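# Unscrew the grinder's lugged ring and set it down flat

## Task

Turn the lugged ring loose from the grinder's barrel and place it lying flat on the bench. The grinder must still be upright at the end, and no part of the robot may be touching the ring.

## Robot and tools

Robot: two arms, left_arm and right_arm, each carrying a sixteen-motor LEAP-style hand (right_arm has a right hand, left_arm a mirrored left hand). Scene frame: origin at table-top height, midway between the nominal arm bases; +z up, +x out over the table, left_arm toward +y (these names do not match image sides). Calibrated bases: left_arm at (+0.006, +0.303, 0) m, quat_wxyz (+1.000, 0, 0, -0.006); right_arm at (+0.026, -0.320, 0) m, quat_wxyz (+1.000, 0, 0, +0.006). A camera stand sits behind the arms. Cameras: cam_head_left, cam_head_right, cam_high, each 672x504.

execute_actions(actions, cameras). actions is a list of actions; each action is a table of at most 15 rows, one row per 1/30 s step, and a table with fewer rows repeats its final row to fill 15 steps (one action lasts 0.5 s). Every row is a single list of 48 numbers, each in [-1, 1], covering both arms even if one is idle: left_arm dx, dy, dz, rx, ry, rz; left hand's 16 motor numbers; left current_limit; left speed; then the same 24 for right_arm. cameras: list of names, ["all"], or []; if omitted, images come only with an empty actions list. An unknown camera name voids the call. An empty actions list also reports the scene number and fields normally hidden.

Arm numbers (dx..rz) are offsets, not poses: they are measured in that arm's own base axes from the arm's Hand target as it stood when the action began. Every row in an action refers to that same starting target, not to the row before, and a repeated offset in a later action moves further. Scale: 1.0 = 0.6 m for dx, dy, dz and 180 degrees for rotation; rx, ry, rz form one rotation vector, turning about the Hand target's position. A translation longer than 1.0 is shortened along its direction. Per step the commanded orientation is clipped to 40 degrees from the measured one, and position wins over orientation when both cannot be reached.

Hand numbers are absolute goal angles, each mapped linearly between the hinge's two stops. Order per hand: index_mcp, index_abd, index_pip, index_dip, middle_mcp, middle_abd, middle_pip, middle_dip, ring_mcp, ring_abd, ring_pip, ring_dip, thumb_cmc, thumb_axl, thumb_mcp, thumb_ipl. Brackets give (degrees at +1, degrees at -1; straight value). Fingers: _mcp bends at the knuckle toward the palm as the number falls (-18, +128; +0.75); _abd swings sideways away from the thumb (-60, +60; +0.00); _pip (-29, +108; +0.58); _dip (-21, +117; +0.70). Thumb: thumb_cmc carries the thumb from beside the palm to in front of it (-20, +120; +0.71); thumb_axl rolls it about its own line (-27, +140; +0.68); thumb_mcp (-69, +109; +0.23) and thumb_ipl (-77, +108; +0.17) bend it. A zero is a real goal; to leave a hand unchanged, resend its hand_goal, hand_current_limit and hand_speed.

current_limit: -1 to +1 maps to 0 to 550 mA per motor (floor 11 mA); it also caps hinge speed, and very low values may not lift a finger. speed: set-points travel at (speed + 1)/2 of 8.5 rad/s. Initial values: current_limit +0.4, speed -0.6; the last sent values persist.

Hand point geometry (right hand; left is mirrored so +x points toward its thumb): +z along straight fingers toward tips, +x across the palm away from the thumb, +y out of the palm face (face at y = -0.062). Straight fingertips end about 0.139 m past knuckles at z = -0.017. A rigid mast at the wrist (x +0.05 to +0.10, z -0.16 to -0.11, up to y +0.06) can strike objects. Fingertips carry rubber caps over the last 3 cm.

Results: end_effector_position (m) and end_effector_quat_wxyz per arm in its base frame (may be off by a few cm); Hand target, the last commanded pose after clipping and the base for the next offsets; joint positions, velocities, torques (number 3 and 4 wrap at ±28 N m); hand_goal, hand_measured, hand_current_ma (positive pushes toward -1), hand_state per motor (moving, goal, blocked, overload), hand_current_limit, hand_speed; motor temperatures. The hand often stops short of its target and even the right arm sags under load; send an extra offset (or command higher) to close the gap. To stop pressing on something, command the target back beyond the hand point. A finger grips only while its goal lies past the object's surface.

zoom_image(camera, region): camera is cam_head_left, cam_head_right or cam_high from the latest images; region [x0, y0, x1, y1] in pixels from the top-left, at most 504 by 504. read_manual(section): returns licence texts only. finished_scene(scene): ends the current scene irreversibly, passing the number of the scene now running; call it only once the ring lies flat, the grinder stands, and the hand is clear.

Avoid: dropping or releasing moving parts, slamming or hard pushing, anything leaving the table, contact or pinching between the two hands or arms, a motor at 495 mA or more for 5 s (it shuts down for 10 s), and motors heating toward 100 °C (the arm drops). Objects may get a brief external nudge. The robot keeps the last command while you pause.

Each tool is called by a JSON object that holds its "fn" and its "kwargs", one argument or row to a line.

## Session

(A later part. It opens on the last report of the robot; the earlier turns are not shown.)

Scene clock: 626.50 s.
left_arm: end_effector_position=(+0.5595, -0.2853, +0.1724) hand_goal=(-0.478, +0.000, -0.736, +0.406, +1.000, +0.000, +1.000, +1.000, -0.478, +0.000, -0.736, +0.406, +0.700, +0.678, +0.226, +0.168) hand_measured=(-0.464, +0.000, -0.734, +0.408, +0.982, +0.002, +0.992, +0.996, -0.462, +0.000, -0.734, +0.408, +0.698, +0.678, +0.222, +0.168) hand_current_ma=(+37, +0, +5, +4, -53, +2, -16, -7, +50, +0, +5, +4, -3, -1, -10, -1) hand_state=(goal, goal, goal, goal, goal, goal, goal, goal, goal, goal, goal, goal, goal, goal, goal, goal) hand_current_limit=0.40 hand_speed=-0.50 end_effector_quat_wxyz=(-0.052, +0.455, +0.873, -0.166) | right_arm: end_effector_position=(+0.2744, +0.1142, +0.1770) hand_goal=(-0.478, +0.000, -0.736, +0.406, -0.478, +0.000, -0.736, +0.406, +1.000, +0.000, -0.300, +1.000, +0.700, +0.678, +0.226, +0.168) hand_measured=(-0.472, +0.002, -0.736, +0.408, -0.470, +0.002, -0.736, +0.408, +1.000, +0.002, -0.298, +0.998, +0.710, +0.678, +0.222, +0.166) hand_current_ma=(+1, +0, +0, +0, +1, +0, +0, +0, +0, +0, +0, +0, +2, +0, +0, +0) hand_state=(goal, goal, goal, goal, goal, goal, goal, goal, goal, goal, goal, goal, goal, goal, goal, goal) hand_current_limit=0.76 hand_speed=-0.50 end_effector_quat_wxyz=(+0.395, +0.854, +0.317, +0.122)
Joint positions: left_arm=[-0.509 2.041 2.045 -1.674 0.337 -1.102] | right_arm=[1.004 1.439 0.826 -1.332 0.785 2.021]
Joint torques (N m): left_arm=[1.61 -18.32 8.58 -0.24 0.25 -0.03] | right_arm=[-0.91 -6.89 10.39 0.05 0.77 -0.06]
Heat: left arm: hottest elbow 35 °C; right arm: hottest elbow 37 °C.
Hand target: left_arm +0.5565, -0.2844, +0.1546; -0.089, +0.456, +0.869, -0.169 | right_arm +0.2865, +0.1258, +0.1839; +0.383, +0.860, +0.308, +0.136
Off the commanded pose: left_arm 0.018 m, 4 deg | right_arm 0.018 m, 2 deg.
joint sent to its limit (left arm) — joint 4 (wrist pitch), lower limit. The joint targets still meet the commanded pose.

{"fn": "execute_actions", "kwargs": {
  "actions": [
    [[0,0,0,0,0,0,-0.478,0,-0.736,0.406,1,0,1,1,-0.478,0,-0.736,0.406,0.7,0.678,0.226,0.168,0.4,-0.5,0.017,0.011,0,0,0,0,-0.478,0,-0.736,0.406,-0.478,0,-0.736,0.406,1,0,-0.3,1,0.7,0.678,0.226,0.168,0.76,-0.5]]
  ]
}}

Scene clock: 628.87 s.
left_arm: end_effector_position=(+0.5595, -0.2853, +0.1724) hand_goal=(-0.478, +0.000, -0.736, +0.406, +1.000, +0.000, +1.000, +1.000, -0.478, +0.000, -0.736, +0.406, +0.700, +0.678, +0.226, +0.168) hand_measured=(-0.464, +0.000, -0.734, +0.408, +0.982, +0.002, +0.992, +0.996, -0.462, +0.000, -0.734, +0.408, +0.698, +0.678, +0.222, +0.168) hand_current_ma=(+37, +0, +5, +4, -53, +2, -16, -7, +50, +0, +5, +4, -3, -1, -10, -1) hand_state=(goal, goal, goal, goal, goal, goal, goal, goal, goal, goal, goal, goal, goal, goal, goal, goal) hand_current_limit=0.40 hand_speed=-0.50 end_effector_quat_wxyz=(-0.052, +0.455, +0.873, -0.166) | right_arm: end_effector_position=(+0.2846, +0.1206, +0.1793) hand_goal=(-0.478, +0.000, -0.736, +0.406, -0.478, +0.000, -0.736, +0.406, +1.000, +0.000, -0.300, +1.000, +0.700, +0.678, +0.226, +0.168) hand_measured=(-0.472, +0.002, -0.736, +0.408, -0.470, +0.002, -0.736, +0.408, +1.000, +0.002, -0.298, +0.998, +0.710, +0.678, +0.222, +0.166) hand_current_ma=(+1, +0, +0, +0, +1, +0, +0, +0, +0, +0, +0, +0, +2, +0, +0, +0) hand_state=(goal, goal, goal, goal, goal, goal, goal, goal, goal, goal, goal, goal, goal, goal, goal, goal) hand_current_limit=0.76 hand_speed=-0.50 end_effector_quat_wxyz=(+0.392, +0.856, +0.314, +0.125)
Joint positions: left_arm=[-0.509 2.041 2.045 -1.674 0.337 -1.102] | right_arm=[0.989 1.454 0.855 -1.321 0.79 2.002]
Joint torques (N m): left_arm=[1.61 -18.26 8.59 -0.24 0.25 -0.03] | right_arm=[-1.08 -6.77 10.47 0.18 0.77 -0.07]
Heat: left arm: hottest elbow 35 °C; right arm: hottest elbow 37 °C.
Hand target: left_arm +0.5565, -0.2844, +0.1546; -0.089, +0.456, +0.869, -0.169 | right_arm +0.2967, +0.1324, +0.1840; +0.383, +0.860, +0.307, +0.136
Off the commanded pose: left_arm 0.018 m, 4 deg | right_arm 0.018 m, 2 deg.
joint sent to its limit (left arm) — joint 4 (wrist pitch), lower limit. The joint targets still meet the commanded pose.

{"fn": "execute_actions", "kwargs": {
  "actions": [
    [[0,0,0,0,0,0,-0.478,0,-0.736,0.406,1,0,1,1,-0.478,0,-0.736,0.406,0.7,0.678,0.226,0.168,0.4,-0.5,0,0,0.05,0,0,0,-0.478,0,-0.736,0.406,-0.478,0,-0.736,0.406,1,0,-0.3,1,0.7,0.678,0.226,0.168,0.76,-0.5]]
  ]
}}

Scene clock: 632.57 s.
left_arm: end_effector_position=(+0.5595, -0.2853, +0.1724) hand_goal=(-0.478, +0.000, -0.736, +0.406, +1.000, +0.000, +1.000, +1.000, -0.478, +0.000, -0.736, +0.406, +0.700, +0.678, +0.226, +0.168) hand_measured=(-0.464, +0.000, -0.734, +0.408, +0.982, +0.002, +0.992, +0.996, -0.462, +0.000, -0.734, +0.408, +0.698, +0.678, +0.222, +0.168) hand_current_ma=(+37, +0, +5, +4, -53, +2, -16, -7, +50, +0, +5, +4, -3, -1, -10, -1) hand_state=(goal, goal, goal, goal, goal, goal, goal, goal, goal, goal, goal, goal, goal, goal, goal, goal) hand_current_limit=0.40 hand_speed=-0.50 end_effector_quat_wxyz=(-0.052, +0.455, +0.873, -0.166) | right_arm: end_effector_position=(+0.2868, +0.1239, +0.1983) hand_goal=(-0.478, +0.000, -0.736, +0.406, -0.478, +0.000, -0.736, +0.406, +1.000, +0.000, -0.300, +1.000, +0.700, +0.678, +0.226, +0.168) hand_measured=(-0.472, +0.002, -0.736, +0.408, -0.470, +0.002, -0.736, +0.408, +1.000, +0.006, -0.292, +0.998, +0.710, +0.678, +0.222, +0.166) hand_current_ma=(+1, +0, +0, +0, +1, +0, +0, +0, +0, +1, +1, +0, +2, +0, +0, +0) hand_state=(goal, goal, goal, goal, goal, goal, goal, goal, goal, goal, goal, goal, goal, goal, goal, goal) hand_current_limit=0.76 hand_speed=-0.50 end_effector_quat_wxyz=(+0.393, +0.855, +0.316, +0.121)
Joint positions: left_arm=[-0.509 2.041 2.045 -1.674 0.337 -1.102] | right_arm=[0.988 1.436 0.894 -1.385 0.787 1.999]
Joint torques (N m): left_arm=[1.55 -18.26 8.59 -0.24 0.25 -0.03] | right_arm=[-0.79 -8.88 11.17 -0.65 0.88 -0.03]
Heat: left arm: hottest elbow 35 °C; right arm: hottest elbow 37 °C.
Hand target: left_arm +0.5565, -0.2844, +0.1546; -0.089, +0.456, +0.869, -0.169 | right_arm +0.2968, +0.1325, +0.2140; +0.383, +0.860, +0.307, +0.136
Off the commanded pose: left_arm 0.018 m, 4 deg | right_arm 0.020 m, 2 deg.
joint sent to its limit (left arm) — joint 4 (wrist pitch), lower limit. The joint targets still meet the commanded pose.

{"fn": "execute_actions", "kwargs": {
  "actions": [
    [[0,0,0,0,0,0,-0.478,0,-0.736,0.406,1,0,1,1,-0.478,0,-0.736,0.406,0.7,0.678,0.226,0.168,0.4,-0.5,-0.0083,-0.0055,0.025,0,0,0,-0.478,0,-0.736,0.406,-0.478,0,-0.736,0.406,1,0,-0.3,1,0.7,0.678,0.226,0.168,0.76,-0.5]]
  ]
}}

Scene clock: 636.00 s.
left_arm: end_effector_position=(+0.5595, -0.2853, +0.1724) hand_goal=(-0.478, +0.000, -0.736, +0.406, +1.000, +0.000, +1.000, +1.000, -0.478, +0.000, -0.736, +0.406, +0.700, +0.678, +0.226, +0.168) hand_measured=(-0.464, +0.000, -0.734, +0.408, +0.982, +0.002, +0.992, +0.996, -0.462, +0.000, -0.734, +0.408, +0.698, +0.678, +0.222, +0.168) hand_current_ma=(+37, +0, +5, +4, -53, +2, -16, -7, +50, +0, +5, +4, -3, -1, -10, -1) hand_state=(goal, goal, goal, goal, goal, goal, goal, goal, goal, goal, goal, goal, goal, goal, goal, goal) hand_current_limit=0.40 hand_speed=-0.50 end_effector_quat_wxyz=(-0.052, +0.455, +0.873, -0.166) | right_arm: end_effector_position=(+0.2825, +0.1175, +0.2120) hand_goal=(-0.478, +0.000, -0.736, +0.406, -0.478, +0.000, -0.736, +0.406, +1.000, +0.000, -0.300, +1.000, +0.700, +0.678, +0.226, +0.168) hand_measured=(-0.472, +0.002, -0.736, +0.408, -0.470, +0.002, -0.736, +0.408, +1.000, +0.004, -0.292, +0.998, +0.710, +0.678, +0.222, +0.166) hand_current_ma=(+1, +0, +0, +0, +1, +0, +0, +0, +0, +0, +1, +0, +2, +0, +0, +0) hand_state=(goal, goal, goal, goal, goal, goal, goal, goal, goal, goal, goal, goal, goal, goal, goal, goal) hand_current_limit=0.76 hand_speed=-0.50 end_effector_quat_wxyz=(+0.396, +0.853, +0.319, +0.116)
Joint positions: left_arm=[-0.509 2.041 2.045 -1.674 0.337 -1.102] | right_arm=[0.988 1.402 0.897 -1.435 0.786 1.999]
Joint torques (N m): left_arm=[1.61 -18.26 8.59 -0.23 0.25 -0.03] | right_arm=[-0.67 -8.29 11.85 -0.61 0.84 0.05]
Heat: left arm: hottest elbow 35 °C; right arm: hottest elbow 38 °C.
Hand target: left_arm +0.5565, -0.2844, +0.1546; -0.089, +0.456, +0.869, -0.169 | right_arm +0.2918, +0.1292, +0.2289; +0.383, +0.860, +0.307, +0.136
Off the commanded pose: left_arm 0.018 m, 4 deg | right_arm 0.023 m, 3 deg.
joint sent to its limit (left arm) — joint 4 (wrist pitch), lower limit. The joint targets still meet the commanded pose.

{"fn": "execute_actions", "kwargs": {
  "actions": [
    [[0,0,0,0,0,0,-0.478,0,-0.736,0.406,1,0,1,1,-0.478,0,-0.736,0.406,0.7,0.678,0.226,0.168,0.4,-0.5,0,0,0.02,0,0,0,-0.478,0,-0.736,0.406,-0.478,0,-0.736,0.406,1,0,-0.3,1,0.7,0.678,0.226,0.168,0.76,-0.5]]
  ]
}}

Scene clock: 638.30 s.
left_arm: end_effector_position=(+0.5595, -0.2853, +0.1724) hand_goal=(-0.478, +0.000, -0.736, +0.406, +1.000, +0.000, +1.000, +1.000, -0.478, +0.000, -0.736, +0.406, +0.700, +0.678, +0.226, +0.168) hand_measured=(-0.464, +0.000, -0.734, +0.408, +0.982, +0.002, +0.992, +0.996, -0.462, +0.000, -0.734, +0.408, +0.698, +0.678, +0.222, +0.168) hand_current_ma=(+37, +0, +5, +4, -53, +2, -16, -7, +50, +0, +5, +4, -3, -1, -10, -1) hand_state=(goal, goal, goal, goal, goal, goal, goal, goal, goal, goal, goal, goal, goal, goal, goal, goal) hand_current_limit=0.40 hand_speed=-0.50 end_effector_quat_wxyz=(-0.052, +0.455, +0.873, -0.166) | right_arm: end_effector_position=(+0.2822, +0.1174, +0.2193) hand_goal=(-0.478, +0.000, -0.736, +0.406, -0.478, +0.000, -0.736, +0.406, +1.000, +0.000, -0.300, +1.000, +0.700, +0.678, +0.226, +0.168) hand_measured=(-0.472, +0.002, -0.736, +0.408, -0.470, +0.002, -0.736, +0.408, +1.000, +0.006, -0.286, +0.998, +0.710, +0.678, +0.222, +0.166) hand_current_ma=(+1, +0, +0, +0, +1, +0, +0, +0, +0, +1, +5, +0, +2, +0, +0, +0) hand_state=(goal, goal, goal, goal, goal, goal, goal, goal, goal, goal, goal, goal, goal, goal, goal, goal) hand_current_limit=0.76 hand_speed=-0.50 end_effector_quat_wxyz=(+0.399, +0.852, +0.321, +0.110)
Joint positions: left_arm=[-0.509 2.041 2.045 -1.674 0.337 -1.102] | right_arm=[0.988 1.396 0.91 -1.466 0.783 1.998]
Joint torques (N m): left_arm=[1.61 -18.26 8.58 -0.24 0.25 -0.03] | right_arm=[-0.79 -8.35 12.49 -0.7 0.92 0.03]
Heat: left arm: hottest elbow 35 °C; right arm: hottest elbow 38 °C.
Hand target: left_arm +0.5565, -0.2844, +0.1546; -0.089, +0.456, +0.869, -0.169 | right_arm +0.2918, +0.1292, +0.2410; +0.383, +0.860, +0.308, +0.136
Off the commanded pose: left_arm 0.018 m, 4 deg | right_arm 0.026 m, 4 deg.
joint sent to its limit (left arm) — joint 4 (wrist pitch), lower limit. The joint targets still meet the commanded pose.

{"fn": "execute_actions", "kwargs": {
  "actions": [
    [[0,0,0,0,0,0,-0.478,0,-0.736,0.406,1,0,1,1,-0.478,0,-0.736,0.406,0.7,0.678,0.226,0.168,0.4,-0.5,0,0,0.015,0,0,0,-0.478,0,-0.736,0.406,-0.478,0,-0.736,0.406,1,0,-0.3,1,0.7,0.678,0.226,0.168,0.76,-0.5]]
  ],
  "cameras": ["cam_high","cam_head_left"]
}}

{"fn": "zoom_image", "kwargs": {
  "camera": "cam_high",
  "region": [260, 150, 320, 210]
}}

Scene clock: 641.47 s.
left_arm: end_effector_position=(+0.5595, -0.2853, +0.1724) hand_goal=(-0.478, +0.000, -0.736, +0.406, +1.000, +0.000, +1.000, +1.000, -0.478, +0.000, -0.736, +0.406, +0.700, +0.678, +0.226, +0.168) hand_measured=(-0.464, +0.000, -0.734, +0.408, +0.982, +0.002, +0.992, +0.996, -0.462, +0.000, -0.734, +0.408, +0.698, +0.678, +0.222, +0.168) hand_current_ma=(+37, +0, +5, +4, -53, +2, -16, -7, +50, +0, +5, +4, -3, -1, -10, -1) hand_state=(goal, goal, goal, goal, goal, goal, goal, goal, goal, goal, goal, goal, goal, goal, goal, goal) hand_current_limit=0.40 hand_speed=-0.50 end_effector_quat_wxyz=(-0.052, +0.455, +0.873, -0.166) | right_arm: end_effector_position=(+0.2820, +0.1175, +0.2218) hand_goal=(-0.478, +0.000, -0.736, +0.406, -0.478, +0.000, -0.736, +0.406, +1.000, +0.000, -0.300, +1.000, +0.700, +0.678, +0.226, +0.168) hand_measured=(-0.472, +0.002, -0.736, +0.408, -0.470, +0.002, -0.736, +0.408, +1.000, +0.006, -0.272, +0.998, +0.710, +0.678, +0.222, +0.166) hand_current_ma=(+1, +0, +0, +0, +1, +0, +0, +0, +0, +1, +16, +0, +2, +0, +0, +0) hand_state=(goal, goal, goal, goal, goal, goal, goal, goal, goal, goal, blocked, goal, goal, goal, goal, goal) hand_current_limit=0.76 hand_speed=-0.50 end_effector_quat_wxyz=(+0.400, +0.851, +0.324, +0.104)
Joint positions: left_arm=[-0.509 2.041 2.045 -1.674 0.337 -1.102] | right_arm=[0.988 1.396 0.917 -1.483 0.777 1.992]
Joint torques (N m): left_arm=[1.55 -18.26 8.59 -0.24 0.25 -0.02] | right_arm=[-0.38 -9.82 13.05 -1.17 1.12 0.1]
Heat: left arm: hottest elbow 35 °C; right arm: hottest elbow 38 °C.
Hand target: left_arm +0.5565, -0.2844, +0.1546; -0.089, +0.456, +0.869, -0.169 | right_arm +0.2918, +0.1291, +0.2500; +0.383, +0.860, +0.307, +0.136
Off the commanded pose: left_arm 0.018 m, 4 deg | right_arm 0.032 m, 5 deg.
joint sent to its limit (left arm) — joint 4 (wrist pitch), lower limit. The joint targets still meet the commanded pose.
Images, in order (width x height): cam_head_left 672x504, cam_high 672x504.

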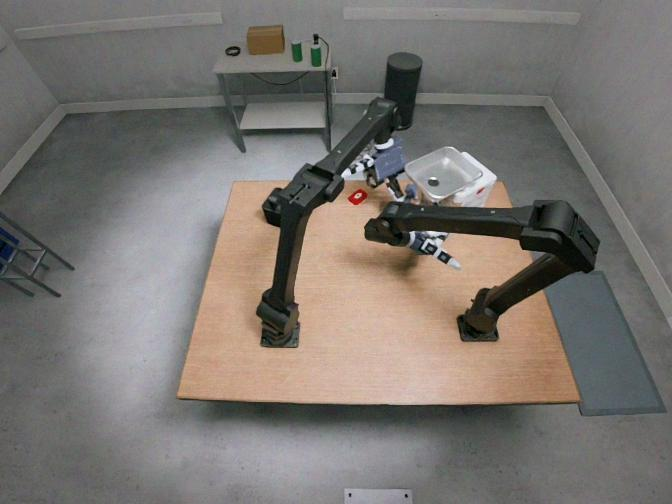

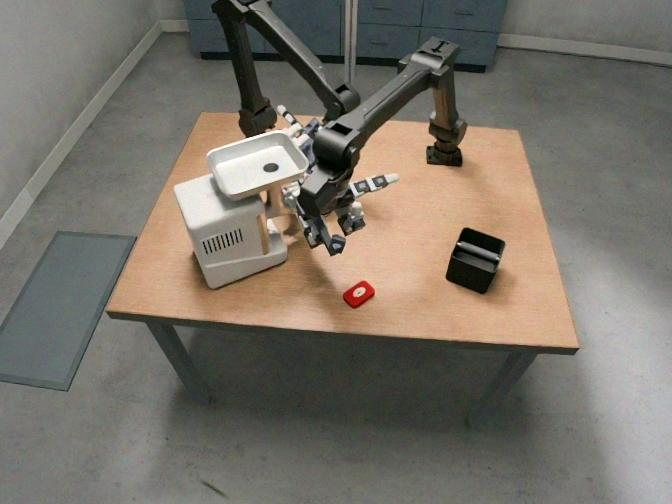

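Scaled by 8.400 from the camera's 672x504 image, which has a finer 960x720 frame.

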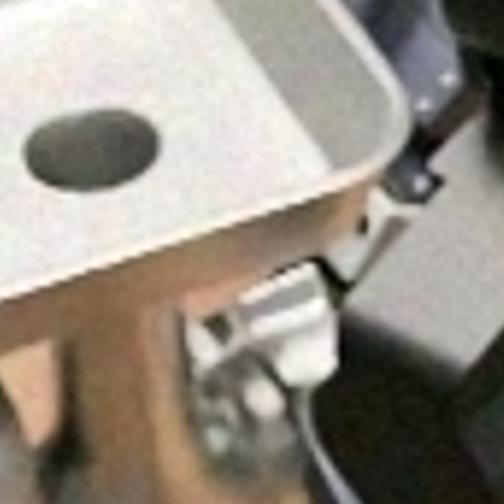

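{"fn": "execute_actions", "kwargs": {
  "actions": [
    [[0,0,-0.033,0,0,0,-0.478,0,-0.736,0.406,1,0,1,1,-0.478,0,-0.736,0.406,0.7,0.678,0.226,0.168,0.4,-0.5,0,0,0.015,0,0,0,-0.478,0,-0.736,0.406,-0.478,0,-0.736,0.406,1,0,-0.45,1,0.7,0.678,0.226,0.168,0.76,-0.5]]
  ],
  "cameras": ["cam_head_left"]
}}

{"fn": "zoom_image", "kwargs": {
  "camera": "cam_head_left",
  "region": [380, 170, 440, 230]
}}

Scene clock: 645.40 s.
left_arm: end_effector_position=(+0.5612, -0.2847, +0.1554) hand_goal=(-0.478, +0.000, -0.736, +0.406, +1.000, +0.000, +1.000, +1.000, -0.478, +0.000, -0.736, +0.406, +0.700, +0.678, +0.226, +0.168) hand_measured=(-0.464, +0.000, -0.734, +0.408, +1.000, +0.000, +1.000, +1.000, -0.462, +0.000, -0.734, +0.408, +0.698, +0.678, +0.222, +0.168) hand_current_ma=(+37, +0, +5, +4, +0, +1, +0, +0, +50, +0, +5, +4, -4, -1, -10, -1) hand_state=(goal, goal, goal, goal, goal, goal, goal, goal, goal, goal, goal, goal, goal, goal, goal, goal) hand_current_limit=0.40 hand_speed=-0.50 end_effector_quat_wxyz=(-0.065, +0.455, +0.872, -0.170) | right_arm: end_effector_position=(+0.2807, +0.1167, +0.2227) hand_goal=(-0.478, +0.000, -0.736, +0.406, -0.478, +0.000, -0.736, +0.406, +1.000, +0.000, -0.450, +1.000, +0.700, +0.678, +0.226, +0.168) hand_measured=(-0.472, +0.002, -0.736, +0.408, -0.470, +0.002, -0.736, +0.408, +1.000, +0.010, -0.338, +0.998, +0.710, +0.678, +0.222, +0.166) hand_current_ma=(+1, +0, +0, +0, +1, +0, +0, +0, +0, +1, +205, +0, +2, +0, +0, +0) hand_state=(goal, goal, goal, goal, goal, goal, goal, goal, goal, goal, blocked, goal, goal, goal, goal, goal) hand_current_limit=0.76 hand_speed=-0.50 end_effector_quat_wxyz=(+0.400, +0.850, +0.332, +0.090)
Joint positions: left_arm=[-0.505 2.068 2.044 -1.674 0.343 -1.092] | right_arm=[0.988 1.396 0.92 -1.503 0.763 1.98]
Joint torques (N m): left_arm=[1.44 -18.32 8.35 -0.29 0.13 -0.03] | right_arm=[-0.85 -10.11 13.76 -1.26 1.63 0.17]
Heat: left arm: hottest elbow 35 °C; right arm: hottest elbow 39 °C.
Hand target: left_arm +0.5566, -0.2844, +0.1350; -0.089, +0.456, +0.869, -0.169 | right_arm +0.2918, +0.1291, +0.2590; +0.383, +0.860, +0.308, +0.136
Off the commanded pose: left_arm 0.021 m, 3 deg | right_arm 0.040 m, 6 deg.
joint sent to its limit (left arm) — joint 4 (wrist pitch), lower limit. The joint targets still meet the commanded pose.
Images, in order (width x height): cam_head_left 672x504.

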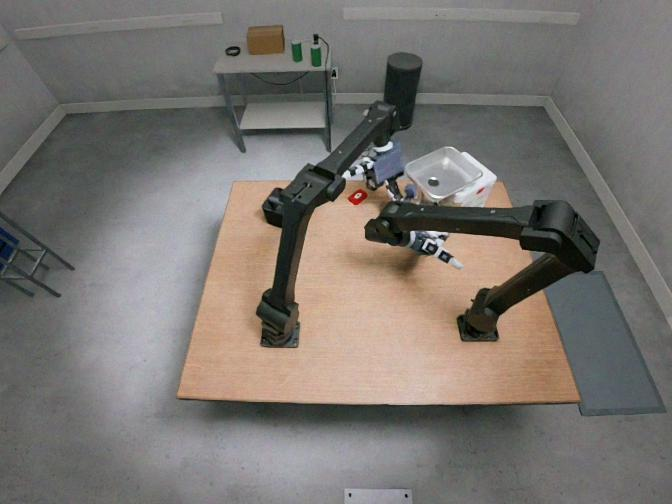

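Scaled by 8.400 from the camera's 672x504 image, which has a finer 960x720 frame.

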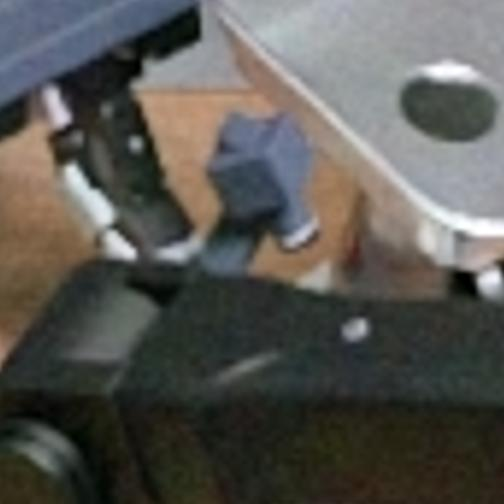

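{"fn": "execute_actions", "kwargs": {
  "actions": [
    [[0,0,-0.033,0,0,0,-0.478,0,-0.736,0.406,1,0,1,1,-0.478,0,-0.736,0.406,0.7,0.678,0.226,0.168,0.4,-0.5,0,0,0.033,0,0,0,-0.478,0,-0.736,0.406,-0.478,0,-0.736,0.406,1,0,-0.6,1,0.7,0.678,0.226,0.168,0.76,-0.5]]
  ],
  "cameras": ["cam_high","cam_head_left"]
}}

{"fn": "zoom_image", "kwargs": {
  "camera": "cam_high",
  "region": [260, 150, 320, 210]
}}

Scene clock: 652.60 s.
left_arm: end_effector_position=(+0.5606, -0.2826, +0.1487) hand_goal=(-0.478, +0.000, -0.736, +0.406, +1.000, +0.000, +1.000, +1.000, -0.478, +0.000, -0.736, +0.406, +0.700, +0.678, +0.226, +0.168) hand_measured=(-0.466, +0.000, -0.734, +0.408, +1.000, -0.004, +1.000, +1.000, -0.462, +0.000, -0.734, +0.408, +0.698, +0.678, +0.222, +0.168) hand_current_ma=(+37, +0, +5, +4, +2, -7, +1, +0, +50, +0, +5, +4, -4, -1, -10, -1) hand_state=(goal, goal, goal, goal, goal, goal, goal, goal, goal, goal, goal, goal, goal, goal, goal, goal) hand_current_limit=0.40 hand_speed=-0.50 end_effector_quat_wxyz=(-0.066, +0.450, +0.872, -0.178) | right_arm: end_effector_position=(+0.2858, +0.1216, +0.2670) hand_goal=(-0.478, +0.000, -0.736, +0.406, -0.478, +0.000, -0.736, +0.406, +1.000, +0.000, -0.600, +1.000, +0.700, +0.678, +0.226, +0.168) hand_measured=(-0.472, +0.002, -0.736, +0.408, -0.470, +0.002, -0.736, +0.408, +1.000, +0.006, -0.594, +0.998, +0.710, +0.678, +0.222, +0.166) hand_current_ma=(+1, +0, +0, +0, +1, +0, +0, +0, +0, +1, +1, +0, +2, +0, +0, +0) hand_state=(goal, goal, goal, goal, goal, goal, goal, goal, goal, goal, goal, goal, goal, goal, goal, goal) hand_current_limit=0.76 hand_speed=-0.50 end_effector_quat_wxyz=(+0.392, +0.855, +0.318, +0.123)
Joint positions: left_arm=[-0.497 2.066 2.025 -1.66 0.361 -1.091] | right_arm=[0.988 1.341 1 -1.579 0.788 1.993]
Joint torques (N m): left_arm=[0.73 -17.49 6.49 0.79 -0.47 -0.03] | right_arm=[-0.15 -7.18 11.59 -0.49 0.76 0.09]
Heat: left arm: hottest elbow 35 °C; right arm: hottest elbow 39 °C.
Hand target: left_arm +0.5566, -0.2844, +0.1151; -0.089, +0.456, +0.869, -0.169 | right_arm +0.2918, +0.1290, +0.2788; +0.383, +0.860, +0.307, +0.136
Off the commanded pose: left_arm 0.034 m, 3 deg | right_arm 0.015 m, 2 deg.
Images, in order (width x height): cam_head_left 672x504, cam_high 672x504.

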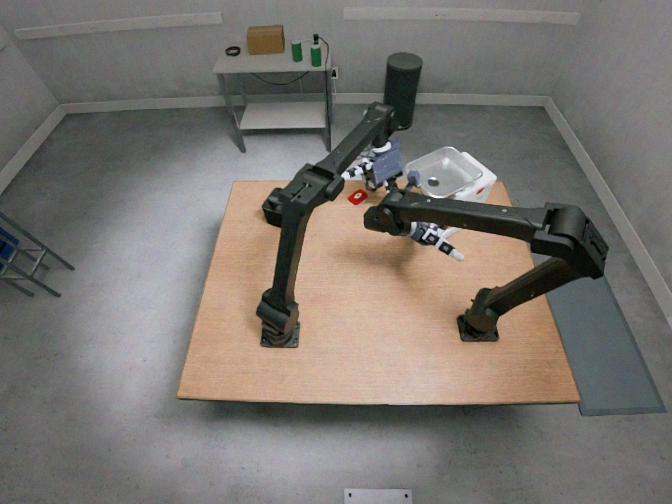

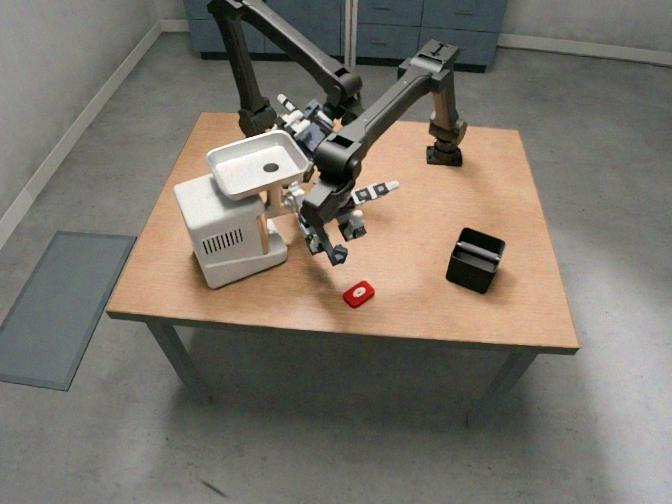

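Scaled by 8.400 from the camera's 672x504 image, which has a finer 960x720 frame.

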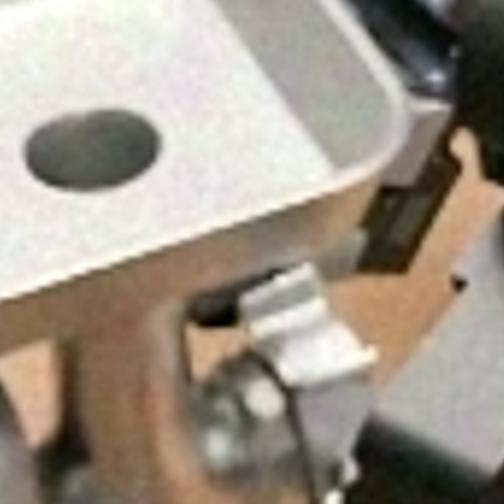

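{"fn": "execute_actions", "kwargs": {
  "actions": [
    [[0,0,0,0,0,0,-0.478,0,-0.736,0.406,1,0,1,1,-0.478,0,-0.736,0.406,0.7,0.678,0.226,0.168,0.4,-0.5,-0.0488,-0.032,0,0,0,0,-0.478,0,-0.736,0.406,-0.478,0,-0.736,0.406,1,0,-0.3,1,0.7,0.678,0.226,0.168,0.76,-0.5]],
    [[0,0,0,0,0,0,-0.478,0,-0.736,0.406,1,0,1,1,-0.478,0,-0.736,0.406,0.7,0.678,0.226,0.168,0.4,-0.5,0,0,-0.08,0,0,0,-0.478,0,-0.736,0.406,-0.478,0,-0.736,0.406,1,0,-0.3,1,0.7,0.678,0.226,0.168,0.76,-0.5]],
    [[0,0,0,0,0,0,-0.478,0,-0.736,0.406,1,0,1,1,-0.478,0,-0.736,0.406,0.7,0.678,0.226,0.168,0.4,-0.5,0,0,-0.08,0,0,0,-0.478,0,-0.736,0.406,-0.478,0,-0.736,0.406,1,0,-0.3,1,0.7,0.678,0.226,0.168,0.76,-0.5]]
  ]
}}

Scene clock: 659.73 s.
left_arm: end_effector_position=(+0.5606, -0.2826, +0.1487) hand_goal=(-0.478, +0.000, -0.736, +0.406, +1.000, +0.000, +1.000, +1.000, -0.478, +0.000, -0.736, +0.406, +0.700, +0.678, +0.226, +0.168) hand_measured=(-0.466, +0.000, -0.734, +0.408, +1.000, -0.004, +1.000, +1.000, -0.462, +0.000, -0.734, +0.408, +0.698, +0.678, +0.222, +0.168) hand_current_ma=(+37, +0, +5, +4, +2, -7, +1, +0, +50, +0, +5, +4, -4, -1, -10, -1) hand_state=(goal, goal, goal, goal, goal, goal, goal, goal, goal, goal, goal, goal, goal, goal, goal, goal) hand_current_limit=0.40 hand_speed=-0.50 end_effector_quat_wxyz=(-0.066, +0.450, +0.872, -0.178) | right_arm: end_effector_position=(+0.2639, +0.1076, +0.1850) hand_goal=(-0.478, +0.000, -0.736, +0.406, -0.478, +0.000, -0.736, +0.406, +1.000, +0.000, -0.300, +1.000, +0.700, +0.678, +0.226, +0.168) hand_measured=(-0.474, +0.002, -0.736, +0.408, -0.472, +0.002, -0.736, +0.408, +1.000, +0.002, -0.300, +0.998, +0.708, +0.678, +0.224, +0.168) hand_current_ma=(+1, +0, +0, +0, +1, +0, +0, +0, +0, +0, +0, +0, +1, +0, +0, +0) hand_state=(goal, goal, goal, goal, goal, goal, goal, goal, goal, goal, goal, goal, goal, goal, goal, goal) hand_current_limit=0.76 hand_speed=-0.50 end_effector_quat_wxyz=(+0.386, +0.860, +0.307, +0.131)
Joint positions: left_arm=[-0.497 2.066 2.025 -1.66 0.361 -1.091] | right_arm=[1.018 1.39 0.811 -1.356 0.775 2.054]
Joint torques (N m): left_arm=[0.73 -17.55 6.48 0.79 -0.46 -0.03] | right_arm=[0.21 -6.59 6.58 0.18 0.68 -0.01]
Heat: left arm: hottest elbow 35 °C; right arm: hottest elbow 39 °C.
Hand target: left_arm +0.5566, -0.2844, +0.1151; -0.089, +0.456, +0.869, -0.169 | right_arm +0.2626, +0.1100, +0.1828; +0.383, +0.860, +0.307, +0.136
Off the commanded pose: left_arm 0.034 m, 3 deg | right_arm 0.003 m, 1 deg.

{"fn": "execute_actions", "kwargs": {
  "actions": [
    [[0,0,0,0,0,0,-0.478,0,-0.736,0.406,1,0,1,1,-0.478,0,-0.736,0.406,0.7,0.678,0.226,0.168,0.4,-0.5,0.025,0.007,-0.008,0.0183,-0.0279,0,-0.478,0,-0.736,0.406,-0.478,0,-0.736,0.406,1,0,-0.3,1,0.7,0.678,0.226,0.168,0.76,-0.5]]
  ]
}}

Scene clock: 664.93 s.
left_arm: end_effector_position=(+0.5606, -0.2826, +0.1487) hand_goal=(-0.478, +0.000, -0.736, +0.406, +1.000, +0.000, +1.000, +1.000, -0.478, +0.000, -0.736, +0.406, +0.700, +0.678, +0.226, +0.168) hand_measured=(-0.466, +0.000, -0.734, +0.408, +1.000, -0.004, +1.000, +1.000, -0.462, +0.000, -0.734, +0.408, +0.698, +0.678, +0.222, +0.168) hand_current_ma=(+37, +0, +5, +4, +2, -7, +1, +0, +50, +0, +5, +4, -4, -1, -10, -1) hand_state=(goal, goal, goal, goal, goal, goal, goal, goal, goal, goal, goal, goal, goal, goal, goal, goal) hand_current_limit=0.40 hand_speed=-0.50 end_effector_quat_wxyz=(-0.066, +0.450, +0.872, -0.178) | right_arm: end_effector_position=(+0.2758, +0.1177, +0.1804) hand_goal=(-0.478, +0.000, -0.736, +0.406, -0.478, +0.000, -0.736, +0.406, +1.000, +0.000, -0.300, +1.000, +0.700, +0.678, +0.226, +0.168) hand_measured=(-0.474, +0.002, -0.736, +0.408, -0.472, +0.002, -0.736, +0.408, +1.000, +0.002, -0.300, +0.998, +0.708, +0.678, +0.224, +0.168) hand_current_ma=(+1, +0, +0, +0, +1, +0, +0, +0, +0, +0, +0, +0, +1, +0, +0, +0) hand_state=(goal, goal, goal, goal, goal, goal, goal, goal, goal, goal, goal, goal, goal, goal, goal, goal) hand_current_limit=0.76 hand_speed=-0.50 end_effector_quat_wxyz=(+0.370, +0.864, +0.288, +0.184)
Joint positions: left_arm=[-0.497 2.066 2.025 -1.66 0.361 -1.091] | right_arm=[1.013 1.39 0.808 -1.242 0.823 2.052]
Joint torques (N m): left_arm=[0.73 -17.55 6.48 0.77 -0.46 -0.03] | right_arm=[-0.44 -7 6.56 0.31 0.81 -0.11]
Heat: left arm: hottest elbow 35 °C; right arm: hottest elbow 39 °C.
Hand target: left_arm +0.5566, -0.2844, +0.1151; -0.089, +0.456, +0.869, -0.169 | right_arm +0.2775, +0.1141, +0.1779; +0.371, +0.864, +0.286, +0.182
Off the commanded pose: left_arm 0.034 m, 3 deg | right_arm 0.005 m, 0 deg.

{"fn": "execute_actions", "kwargs": {
  "actions": [
    [[0,0,0,0,0,0,-0.478,0,-0.736,0.406,1,0,1,1,-0.478,0,-0.736,0.406,0.7,0.678,0.226,0.168,0.4,-0.5,0.0055,-0.0083,0.045,0,0,0,-0.478,0,-0.736,0.406,-0.478,0,-0.736,0.406,1,0,-0.3,1,0.7,0.678,0.226,0.168,0.76,-0.5]]
  ]
}}

Scene clock: 669.07 s.
left_arm: end_effector_position=(+0.5606, -0.2826, +0.1487) hand_goal=(-0.478, +0.000, -0.736, +0.406, +1.000, +0.000, +1.000, +1.000, -0.478, +0.000, -0.736, +0.406, +0.700, +0.678, +0.226, +0.168) hand_measured=(-0.466, +0.000, -0.734, +0.408, +1.000, -0.004, +1.000, +1.000, -0.462, +0.000, -0.734, +0.408, +0.698, +0.678, +0.222, +0.168) hand_current_ma=(+37, +0, +5, +4, +2, -7, +1, +0, +50, +0, +5, +4, -4, -1, -10, -1) hand_state=(goal, goal, goal, goal, goal, goal, goal, goal, goal, goal, goal, goal, goal, goal, goal, goal) hand_current_limit=0.40 hand_speed=-0.50 end_effector_quat_wxyz=(-0.066, +0.450, +0.872, -0.178) | right_arm: end_effector_position=(+0.2759, +0.1061, +0.1967) hand_goal=(-0.478, +0.000, -0.736, +0.406, -0.478, +0.000, -0.736, +0.406, +1.000, +0.000, -0.300, +1.000, +0.700, +0.678, +0.226, +0.168) hand_measured=(-0.474, +0.002, -0.736, +0.408, -0.472, +0.002, -0.736, +0.408, +1.000, +0.002, -0.300, +0.998, +0.708, +0.678, +0.224, +0.168) hand_current_ma=(+1, +0, +0, +0, +1, +0, +0, +0, +0, +0, +0, +0, +2, +0, +0, +0) hand_state=(goal, goal, goal, goal, goal, goal, goal, goal, goal, goal, goal, goal, goal, goal, goal, goal) hand_current_limit=0.76 hand_speed=-0.50 end_effector_quat_wxyz=(+0.374, +0.863, +0.289, +0.180)
Joint positions: left_arm=[-0.497 2.066 2.025 -1.66 0.361 -1.091] | right_arm=[0.993 1.341 0.808 -1.286 0.828 2.027]
Joint torques (N m): left_arm=[0.73 -17.55 6.48 0.79 -0.47 -0.03] | right_arm=[-1.44 -6.65 9.4 -0.47 0.81 -0.11]
Heat: left arm: hottest elbow 34 °C; right arm: hottest elbow 38 °C.
Hand target: left_arm +0.5566, -0.2844, +0.1151; -0.089, +0.456, +0.869, -0.169 | right_arm +0.2809, +0.1091, +0.2050; +0.371, +0.864, +0.286, +0.182
Off the commanded pose: left_arm 0.034 m, 3 deg | right_arm 0.010 m, 1 deg.

{"fn": "execute_actions", "kwargs": {
  "actions": [
    [[0,0,0,0,0,0,-0.478,0,-0.736,0.406,1,0,1,1,-0.478,0,-0.736,0.406,0.7,0.678,0.226,0.168,0.4,-0.5,0.0117,0.0117,0.02,0,0,0,-0.478,0,-0.736,0.406,-0.478,0,-0.736,0.406,1,0,-0.3,1,0.7,0.678,0.226,0.168,0.76,-0.5]]
  ]
}}

Scene clock: 671.13 s.
left_arm: end_effector_position=(+0.5606, -0.2826, +0.1487) hand_goal=(-0.478, +0.000, -0.736, +0.406, +1.000, +0.000, +1.000, +1.000, -0.478, +0.000, -0.736, +0.406, +0.700, +0.678, +0.226, +0.168) hand_measured=(-0.466, +0.000, -0.734, +0.408, +1.000, -0.004, +1.000, +1.000, -0.462, +0.000, -0.734, +0.408, +0.698, +0.678, +0.222, +0.168) hand_current_ma=(+37, +0, +5, +4, +2, -7, +1, +0, +50, +0, +5, +4, -4, -1, -10, -1) hand_state=(goal, goal, goal, goal, goal, goal, goal, goal, goal, goal, goal, goal, goal, goal, goal, goal) hand_current_limit=0.40 hand_speed=-0.50 end_effector_quat_wxyz=(-0.066, +0.450, +0.872, -0.178) | right_arm: end_effector_position=(+0.2772, +0.1068, +0.2032) hand_goal=(-0.478, +0.000, -0.736, +0.406, -0.478, +0.000, -0.736, +0.406, +1.000, +0.000, -0.300, +1.000, +0.700, +0.678, +0.226, +0.168) hand_measured=(-0.474, +0.002, -0.736, +0.408, -0.472, +0.002, -0.736, +0.408, +1.000, +0.002, -0.298, +0.998, +0.708, +0.678, +0.224, +0.168) hand_current_ma=(+1, +0, +0, +0, +1, +0, +0, +0, +0, +0, +0, +0, +2, +0, +0, +0) hand_state=(goal, goal, goal, goal, goal, goal, goal, goal, goal, goal, goal, goal, goal, goal, goal, goal) hand_current_limit=0.76 hand_speed=-0.50 end_effector_quat_wxyz=(+0.379, +0.860, +0.294, +0.173)
Joint positions: left_arm=[-0.497 2.066 2.025 -1.66 0.361 -1.091] | right_arm=[0.991 1.341 0.823 -1.315 0.828 2.019]
Joint torques (N m): left_arm=[0.73 -17.55 6.48 0.79 -0.47 -0.03] | right_arm=[-1.2 -6.3 11.59 -0.62 0.84 -0.09]
Heat: left arm: hottest elbow 34 °C; right arm: hottest elbow 38 °C.
Hand target: left_arm +0.5566, -0.2844, +0.1151; -0.089, +0.456, +0.869, -0.169 | right_arm +0.2879, +0.1162, +0.2170; +0.371, +0.864, +0.286, +0.183
Off the commanded pose: left_arm 0.034 m, 3 deg | right_arm 0.020 m, 2 deg.

{"fn": "execute_actions", "kwargs": {
  "actions": [
    [[0,0,0,0,0,0,-0.478,0,-0.736,0.406,1,0,1,1,-0.478,0,-0.736,0.406,0.7,0.678,0.226,0.168,0.4,-0.5,0.011,0.009,0.02,0,0,0,-0.478,0,-0.736,0.406,-0.478,0,-0.736,0.406,1,0,-0.4,1,0.7,0.678,0.226,0.168,0.76,-0.5]]
  ]
}}

Scene clock: 673.40 s.
left_arm: end_effector_position=(+0.5606, -0.2826, +0.1487) hand_goal=(-0.478, +0.000, -0.736, +0.406, +1.000, +0.000, +1.000, +1.000, -0.478, +0.000, -0.736, +0.406, +0.700, +0.678, +0.226, +0.168) hand_measured=(-0.466, +0.000, -0.734, +0.408, +1.000, -0.004, +1.000, +1.000, -0.462, +0.000, -0.734, +0.408, +0.698, +0.678, +0.222, +0.168) hand_current_ma=(+37, +0, +5, +4, +2, -7, +1, +0, +50, +0, +5, +4, -4, -1, -10, -1) hand_state=(goal, goal, goal, goal, goal, goal, goal, goal, goal, goal, goal, goal, goal, goal, goal, goal) hand_current_limit=0.40 hand_speed=-0.50 end_effector_quat_wxyz=(-0.066, +0.450, +0.872, -0.178) | right_arm: end_effector_position=(+0.2791, +0.1070, +0.2089) hand_goal=(-0.478, +0.000, -0.736, +0.406, -0.478, +0.000, -0.736, +0.406, +1.000, +0.000, -0.400, +1.000, +0.700, +0.678, +0.226, +0.168) hand_measured=(-0.474, +0.002, -0.736, +0.408, -0.472, +0.002, -0.736, +0.408, +1.000, +0.012, -0.372, +1.000, +0.708, +0.678, +0.224, +0.168) hand_current_ma=(+1, +0, +0, +0, +1, +0, +0, +0, +0, +2, +16, +0, +2, +0, +0, +0) hand_state=(goal, goal, goal, goal, goal, goal, goal, goal, goal, goal, blocked, goal, goal, goal, goal, goal) hand_current_limit=0.76 hand_speed=-0.50 end_effector_quat_wxyz=(+0.381, +0.859, +0.300, +0.161)
Joint positions: left_arm=[-0.497 2.066 2.025 -1.66 0.361 -1.091] | right_arm=[0.985 1.341 0.84 -1.346 0.819 2.005]
Joint torques (N m): left_arm=[0.73 -17.55 6.49 0.79 -0.47 -0.03] | right_arm=[-1.2 -6.3 13.31 -0.51 1.19 0]
Heat: left arm: hottest elbow 34 °C; right arm: hottest elbow 39 °C.
Hand target: left_arm +0.5566, -0.2844, +0.1151; -0.089, +0.456, +0.869, -0.169 | right_arm +0.2944, +0.1215, +0.2289; +0.371, +0.864, +0.286, +0.182
Off the commanded pose: left_arm 0.034 m, 3 deg | right_arm 0.029 m, 3 deg.

{"fn": "execute_actions", "kwargs": {
  "actions": [
    [[0,0,0,0,0,0,-0.478,0,-0.736,0.406,1,0,1,1,-0.478,0,-0.736,0.406,0.7,0.678,0.226,0.168,0.4,-0.5,0.007,0.0046,0.033,0.0092,-0.0139,0,-0.478,0,-0.736,0.406,-0.478,0,-0.736,0.406,1,0,-0.6,1,0.7,0.678,0.226,0.168,0.76,-0.5]]
  ]
}}

Scene clock: 677.87 s.
left_arm: end_effector_position=(+0.5606, -0.2826, +0.1487) hand_goal=(-0.478, +0.000, -0.736, +0.406, +1.000, +0.000, +1.000, +1.000, -0.478, +0.000, -0.736, +0.406, +0.700, +0.678, +0.226, +0.168) hand_measured=(-0.466, +0.000, -0.734, +0.408, +1.000, -0.004, +1.000, +1.000, -0.462, +0.000, -0.734, +0.408, +0.698, +0.678, +0.222, +0.168) hand_current_ma=(+37, +0, +5, +4, +2, -7, +1, +0, +50, +0, +5, +4, -4, -1, -10, -1) hand_state=(goal, goal, goal, goal, goal, goal, goal, goal, goal, goal, goal, goal, goal, goal, goal, goal) hand_current_limit=0.40 hand_speed=-0.50 end_effector_quat_wxyz=(-0.066, +0.450, +0.872, -0.178) | right_arm: end_effector_position=(+0.2818, +0.1071, +0.2106) hand_goal=(-0.478, +0.000, -0.736, +0.406, -0.478, +0.000, -0.736, +0.406, +1.000, +0.000, -0.600, +1.000, +0.700, +0.678, +0.226, +0.168) hand_measured=(-0.474, +0.002, -0.736, +0.408, -0.472, +0.002, -0.736, +0.408, +1.000, +0.018, -0.450, +1.000, +0.708, +0.678, +0.224, +0.168) hand_current_ma=(+1, +0, +0, +0, +1, +0, +0, +0, +0, +6, +354, +0, +2, +0, +0, +0) hand_state=(goal, goal, goal, goal, goal, goal, goal, goal, goal, goal, blocked, goal, goal, goal, goal, goal) hand_current_limit=0.76 hand_speed=-0.50 end_effector_quat_wxyz=(+0.384, +0.856, +0.310, +0.153)
Joint positions: left_arm=[-0.497 2.066 2.025 -1.66 0.361 -1.091] | right_arm=[0.98 1.341 0.844 -1.352 0.816 1.977]
Joint torques (N m): left_arm=[0.73 -17.55 6.49 0.79 -0.47 -0.03] | right_arm=[-1.03 -8.7 15.06 -0.65 1.97 0.2]
Heat: left arm: hottest elbow 34 °C; right arm: hottest elbow 39 °C.
Hand target: left_arm +0.5566, -0.2844, +0.1151; -0.089, +0.456, +0.869, -0.169 | right_arm +0.2986, +0.1243, +0.2487; +0.365, +0.865, +0.276, +0.205
Off the commanded pose: left_arm 0.034 m, 3 deg | right_arm 0.045 m, 8 deg.

{"fn": "execute_actions", "kwargs": {
  "actions": []
}}

{"fn": "zoom_image", "kwargs": {
  "camera": "cam_high",
  "region": [260, 150, 320, 210]
}}

{"fn": "zoom_image", "kwargs": {
  "camera": "cam_head_left",
  "region": [380, 160, 480, 260]
}}

Scene clock: 683.23 s.
left_arm: end_effector_position=(+0.5606, -0.2826, +0.1487) hand_goal=(-0.478, +0.000, -0.736, +0.406, +1.000, +0.000, +1.000, +1.000, -0.478, +0.000, -0.736, +0.406, +0.700, +0.678, +0.226, +0.168) hand_measured=(-0.466, +0.000, -0.734, +0.408, +1.000, -0.004, +1.000, +1.000, -0.462, +0.000, -0.734, +0.408, +0.698, +0.678, +0.222, +0.168) hand_current_ma=(+37, +0, +5, +4, +2, -7, +1, +0, +50, +0, +5, +4, -4, -1, -10, -1) hand_state=(goal, goal, goal, goal, goal, goal, goal, goal, goal, goal, goal, goal, goal, goal, goal, goal) hand_current_limit=0.40 hand_speed=-0.50 end_effector_quat_wxyz=(-0.066, +0.450, +0.872, -0.178) | right_arm: end_effector_position=(+0.2818, +0.1071, +0.2106) hand_goal=(-0.478, +0.000, -0.736, +0.406, -0.478, +0.000, -0.736, +0.406, +1.000, +0.000, -0.600, +1.000, +0.700, +0.678, +0.226, +0.168) hand_measured=(-0.474, +0.002, -0.736, +0.408, -0.472, +0.002, -0.736, +0.408, +1.000, +0.018, -0.450, +1.000, +0.708, +0.678, +0.224, +0.168) hand_current_ma=(+1, +0, +0, +0, +1, +0, +0, +0, +0, +6, +353, +0, +2, +0, +0, +0) hand_state=(goal, goal, goal, goal, goal, goal, goal, goal, goal, goal, blocked, goal, goal, goal, goal, goal) hand_current_limit=0.76 hand_speed=-0.50 end_effector_quat_wxyz=(+0.384, +0.856, +0.310, +0.153)
Joint positions: left_arm=[-0.497 2.066 2.025 -1.66 0.361 -1.091] | right_arm=[0.98 1.341 0.844 -1.352 0.816 1.977]
Joint velocities: within noise
Joint torques (N m): left_arm=[0.73 -17.55 6.48 0.77 -0.46 -0.03] | right_arm=[-0.62 -8.88 15.08 -0.64 1.95 0.24]
Motor temperatures (°C): left_arm=[22 32 34 24 24 23] | right_arm=[22 24 40 23 27 21]
Heat: left arm: hottest elbow 34 °C; right arm: hottest elbow 40 °C.
Hand target: left_arm +0.5566, -0.2844, +0.1151; -0.089, +0.456, +0.869, -0.169 | right_arm +0.2986, +0.1243, +0.2487; +0.365, +0.865, +0.276, +0.205
Off the commanded pose: left_arm 0.034 m, 3 deg | right_arm 0.045 m, 8 deg.

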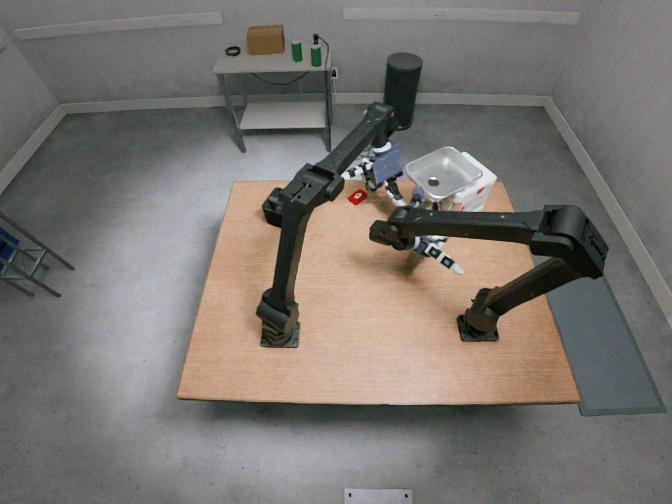

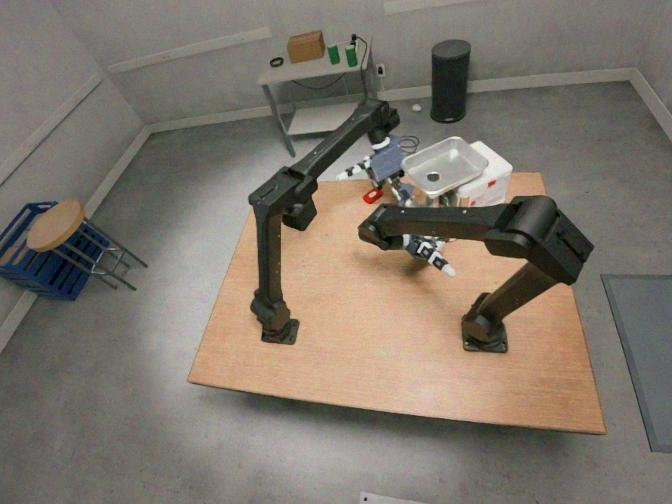

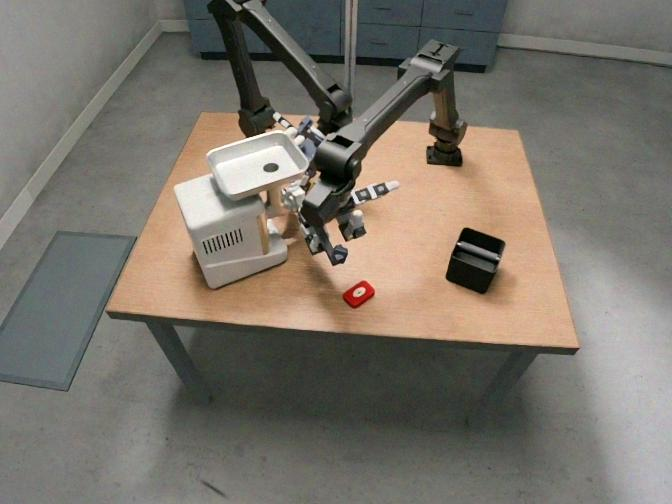

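Scaled by 8.400 from the camera's 672x504 image, which has a finer 960x720 frame.

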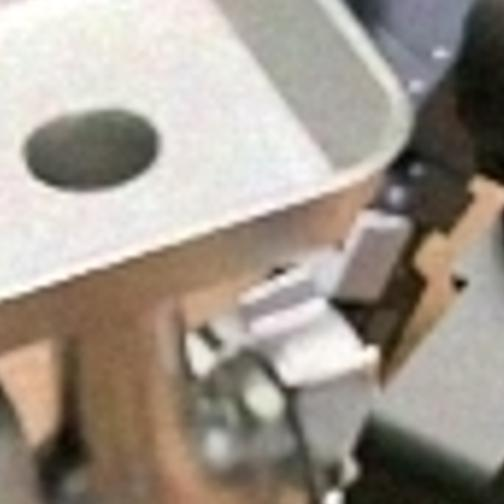

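Scaled by 5.040 from the camera's 672x504 image, which has a finer 960x720 frame.

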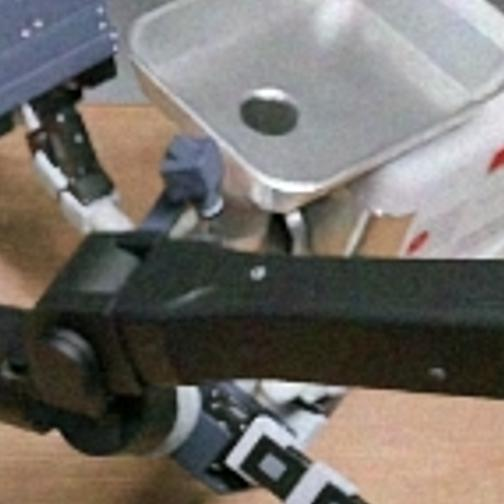

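{"fn": "zoom_image", "kwargs": {
  "camera": "cam_high",
  "region": [280, 180, 330, 230]
}}

Scaled by 10.080 from the camera's 672x504 image, which has a finer 960x720 frame.

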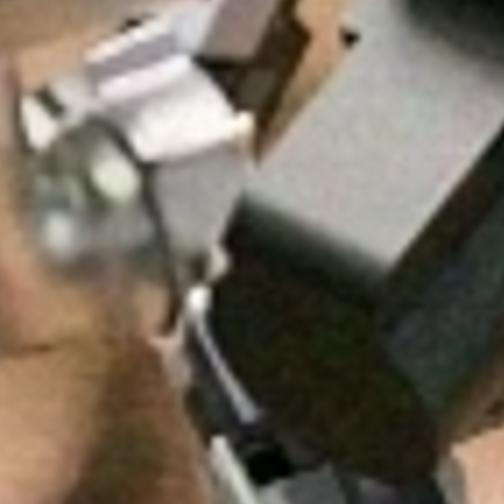

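{"fn": "execute_actions", "kwargs": {
  "actions": [
    [[0,0,-0.033,0,0,0,-0.478,0,-0.736,0.406,1,0,1,1,-0.478,0,-0.736,0.406,0.7,0.678,0.226,0.168,0.4,-0.5,0,0,0,0,0,0,-0.478,0,-0.736,0.406,-0.478,0,-0.736,0.406,1,0,-0.7,1,0.7,0.678,0.226,0.168,0.76,-0.5]]
  ]
}}

Scene clock: 690.80 s.
left_arm: end_effector_position=(+0.5603, -0.2821, +0.1465) hand_goal=(-0.478, +0.000, -0.736, +0.406, +1.000, +0.000, +1.000, +1.000, -0.478, +0.000, -0.736, +0.406, +0.700, +0.678, +0.226, +0.168) hand_measured=(-0.466, +0.000, -0.734, +0.408, +1.002, +0.000, +1.002, +1.000, -0.462, +0.000, -0.734, +0.408, +0.698, +0.678, +0.222, +0.168) hand_current_ma=(+36, +0, +5, +4, +3, +1, +2, +1, +50, +0, +5, +4, -4, -1, -10, -1) hand_state=(goal, goal, goal, goal, goal, goal, goal, goal, goal, goal, goal, goal, goal, goal, goal, goal) hand_current_limit=0.40 hand_speed=-0.50 end_effector_quat_wxyz=(-0.056, +0.451, +0.872, -0.183) | right_arm: end_effector_position=(+0.2826, +0.1069, +0.2106) hand_goal=(-0.478, +0.000, -0.736, +0.406, -0.478, +0.000, -0.736, +0.406, +1.000, +0.000, -0.700, +1.000, +0.700, +0.678, +0.226, +0.168) hand_measured=(-0.474, +0.002, -0.736, +0.408, -0.472, +0.002, -0.736, +0.408, +1.000, +0.018, -0.474, +1.000, +0.708, +0.678, +0.224, +0.168) hand_current_ma=(+1, +0, +0, +0, +1, +0, +0, +0, +0, +6, +484, +0, +2, +0, +0, +0) hand_state=(goal, goal, goal, goal, goal, goal, goal, goal, goal, goal, blocked, goal, goal, goal, goal, goal) hand_current_limit=0.76 hand_speed=-0.50 end_effector_quat_wxyz=(+0.384, +0.856, +0.312, +0.151)
Joint positions: left_arm=[-0.493 2.049 1.993 -1.626 0.37 -1.089] | right_arm=[0.977 1.341 0.844 -1.352 0.815 1.968]
Joint torques (N m): left_arm=[0.5 -15.62 5.41 1.36 -0.8 -0.04] | right_arm=[-0.85 -8.35 15.2 -0.55 1.98 0.29]
Heat: left arm: hottest elbow 34 °C; right arm: hottest elbow 42 °C.
Hand target: left_arm +0.5566, -0.2842, +0.0952; -0.089, +0.456, +0.869, -0.169 | right_arm +0.2986, +0.1243, +0.2487; +0.365, +0.865, +0.276, +0.205
Off the commanded pose: left_arm 0.051 m, 4 deg | right_arm 0.045 m, 8 deg.

{"fn": "execute_actions", "kwargs": {
  "actions": [
    [[0,0,-0.033,0,0,0,-0.478,0,-0.736,0.406,1,0,1,1,-0.478,0,-0.736,0.406,0.7,0.678,0.226,0.168,0.4,-0.5,0.005,0.0035,0.033,0.0061,-0.0093,0,-0.478,0,-0.736,0.406,-0.478,0,-0.736,0.406,1,0,-0.7,1,0.7,0.678,0.226,0.168,0.76,-0.5]]
  ]
}}

Scene clock: 693.83 s.
left_arm: end_effector_position=(+0.5600, -0.2819, +0.1448) hand_goal=(-0.478, +0.000, -0.736, +0.406, +1.000, +0.000, +1.000, +1.000, -0.478, +0.000, -0.736, +0.406, +0.700, +0.678, +0.226, +0.168) hand_measured=(-0.466, +0.000, -0.734, +0.408, +1.002, +0.006, +1.002, +1.002, -0.462, +0.000, -0.734, +0.408, +0.698, +0.678, +0.222, +0.168) hand_current_ma=(+36, +0, +5, +4, +4, +11, +3, +2, +50, +0, +5, +4, -4, -1, -10, -1) hand_state=(goal, goal, goal, goal, goal, goal, goal, goal, goal, goal, goal, goal, goal, goal, goal, goal) hand_current_limit=0.40 hand_speed=-0.50 end_effector_quat_wxyz=(-0.045, +0.452, +0.871, -0.188) | right_arm: end_effector_position=(+0.2839, +0.1073, +0.2122) hand_goal=(-0.478, +0.000, -0.736, +0.406, -0.478, +0.000, -0.736, +0.406, +1.000, +0.000, -0.700, +1.000, +0.700, +0.678, +0.226, +0.168) hand_measured=(-0.474, +0.002, -0.736, +0.408, -0.472, +0.002, -0.736, +0.408, +1.000, +0.022, -0.474, +1.000, +0.708, +0.678, +0.224, +0.168) hand_current_ma=(+1, +0, +0, +0, +1, +0, +0, +0, +0, +8, +484, +0, +2, +0, +0, +0) hand_state=(goal, goal, goal, goal, goal, goal, goal, goal, goal, blocked, blocked, goal, goal, goal, goal, goal) hand_current_limit=0.76 hand_speed=-0.50 end_effector_quat_wxyz=(+0.385, +0.855, +0.316, +0.147)
Joint positions: left_arm=[-0.49 2.03 1.958 -1.59 0.38 -1.087] | right_arm=[0.975 1.341 0.849 -1.358 0.813 1.959]
Joint torques (N m): left_arm=[0.21 -13.51 4.66 1.81 -1.14 -0.04] | right_arm=[-0.62 -11.05 16.99 -1.17 2.48 0.4]
Heat: left arm: hottest elbow 34 °C; right arm: hottest elbow 43 °C.
Hand target: left_arm +0.5566, -0.2844, +0.0754; -0.089, +0.456, +0.869, -0.169 | right_arm +0.3017, +0.1263, +0.2686; +0.361, +0.866, +0.268, +0.220
Off the commanded pose: left_arm 0.069 m, 5 deg | right_arm 0.062 m, 10 deg.

{"fn": "execute_actions", "kwargs": {
  "actions": [
    [[0,0,-0.033,0,0,0,-0.478,0,-0.736,0.406,1,0,1,1,-0.478,0,-0.736,0.406,0.7,0.678,0.226,0.168,0.4,-0.5,0.005,0.0035,0.033,0.0061,-0.0093,0,-0.478,0,-0.736,0.406,-0.478,0,-0.736,0.406,1,0,-0.7,1,0.7,0.678,0.226,0.168,0.76,-0.5]]
  ]
}}

Scene clock: 698.47 s.
left_arm: end_effector_position=(+0.5543, -0.2799, +0.0489) hand_goal=(-0.478, +0.000, -0.736, +0.406, +1.000, +0.000, +1.000, +1.000, -0.478, +0.000, -0.736, +0.406, +0.700, +0.678, +0.226, +0.168) hand_measured=(-0.466, +0.000, -0.734, +0.408, +0.992, +0.004, +1.000, +1.000, -0.464, +0.000, -0.734, +0.408, +0.698, +0.678, +0.222, +0.168) hand_current_ma=(+34, +0, +5, +4, -19, +5, +0, +0, +44, +0, +5, +4, -4, -1, -10, -1) hand_state=(goal, goal, goal, goal, goal, goal, goal, goal, goal, goal, goal, goal, goal, goal, goal, goal) hand_current_limit=0.40 hand_speed=-0.50 end_effector_quat_wxyz=(-0.100, +0.450, +0.871, -0.170) | right_arm: end_effector_position=(+0.2881, +0.1100, +0.2649) hand_goal=(-0.478, +0.000, -0.736, +0.406, -0.478, +0.000, -0.736, +0.406, +1.000, +0.000, -0.700, +1.000, +0.700, +0.678, +0.226, +0.168) hand_measured=(-0.474, +0.002, -0.736, +0.408, -0.472, +0.002, -0.736, +0.408, +1.000, +0.052, -0.680, +1.000, +0.708, +0.678, +0.224, +0.168) hand_current_ma=(+1, +0, +0, +0, +1, +0, +0, +0, +0, +40, +8, +0, +2, +0, +0, +0) hand_state=(goal, goal, goal, goal, goal, goal, goal, goal, goal, blocked, blocked, goal, goal, goal, goal, goal) hand_current_limit=0.76 hand_speed=-0.50 end_effector_quat_wxyz=(+0.372, +0.863, +0.277, +0.200)
Joint positions: left_arm=[-0.502 2.146 1.888 -1.513 0.345 -1.085] | right_arm=[0.971 1.269 0.939 -1.434 0.855 2.009]
Joint torques (N m): left_arm=[1.2 -21.66 9.25 0.18 0.09 -0.11] | right_arm=[-0.44 -5.66 14.82 0.5 1.58 -0.06]
Heat: left arm: hottest elbow 33 °C; right arm: hottest elbow 44 °C.
Hand target: left_arm +0.5567, -0.2843, +0.0557; -0.089, +0.456, +0.869, -0.169 | right_arm +0.3046, +0.1284, +0.2884; +0.356, +0.866, +0.261, +0.236
Off the commanded pose: left_arm 0.008 m, 1 deg | right_arm 0.034 m, 5 deg.


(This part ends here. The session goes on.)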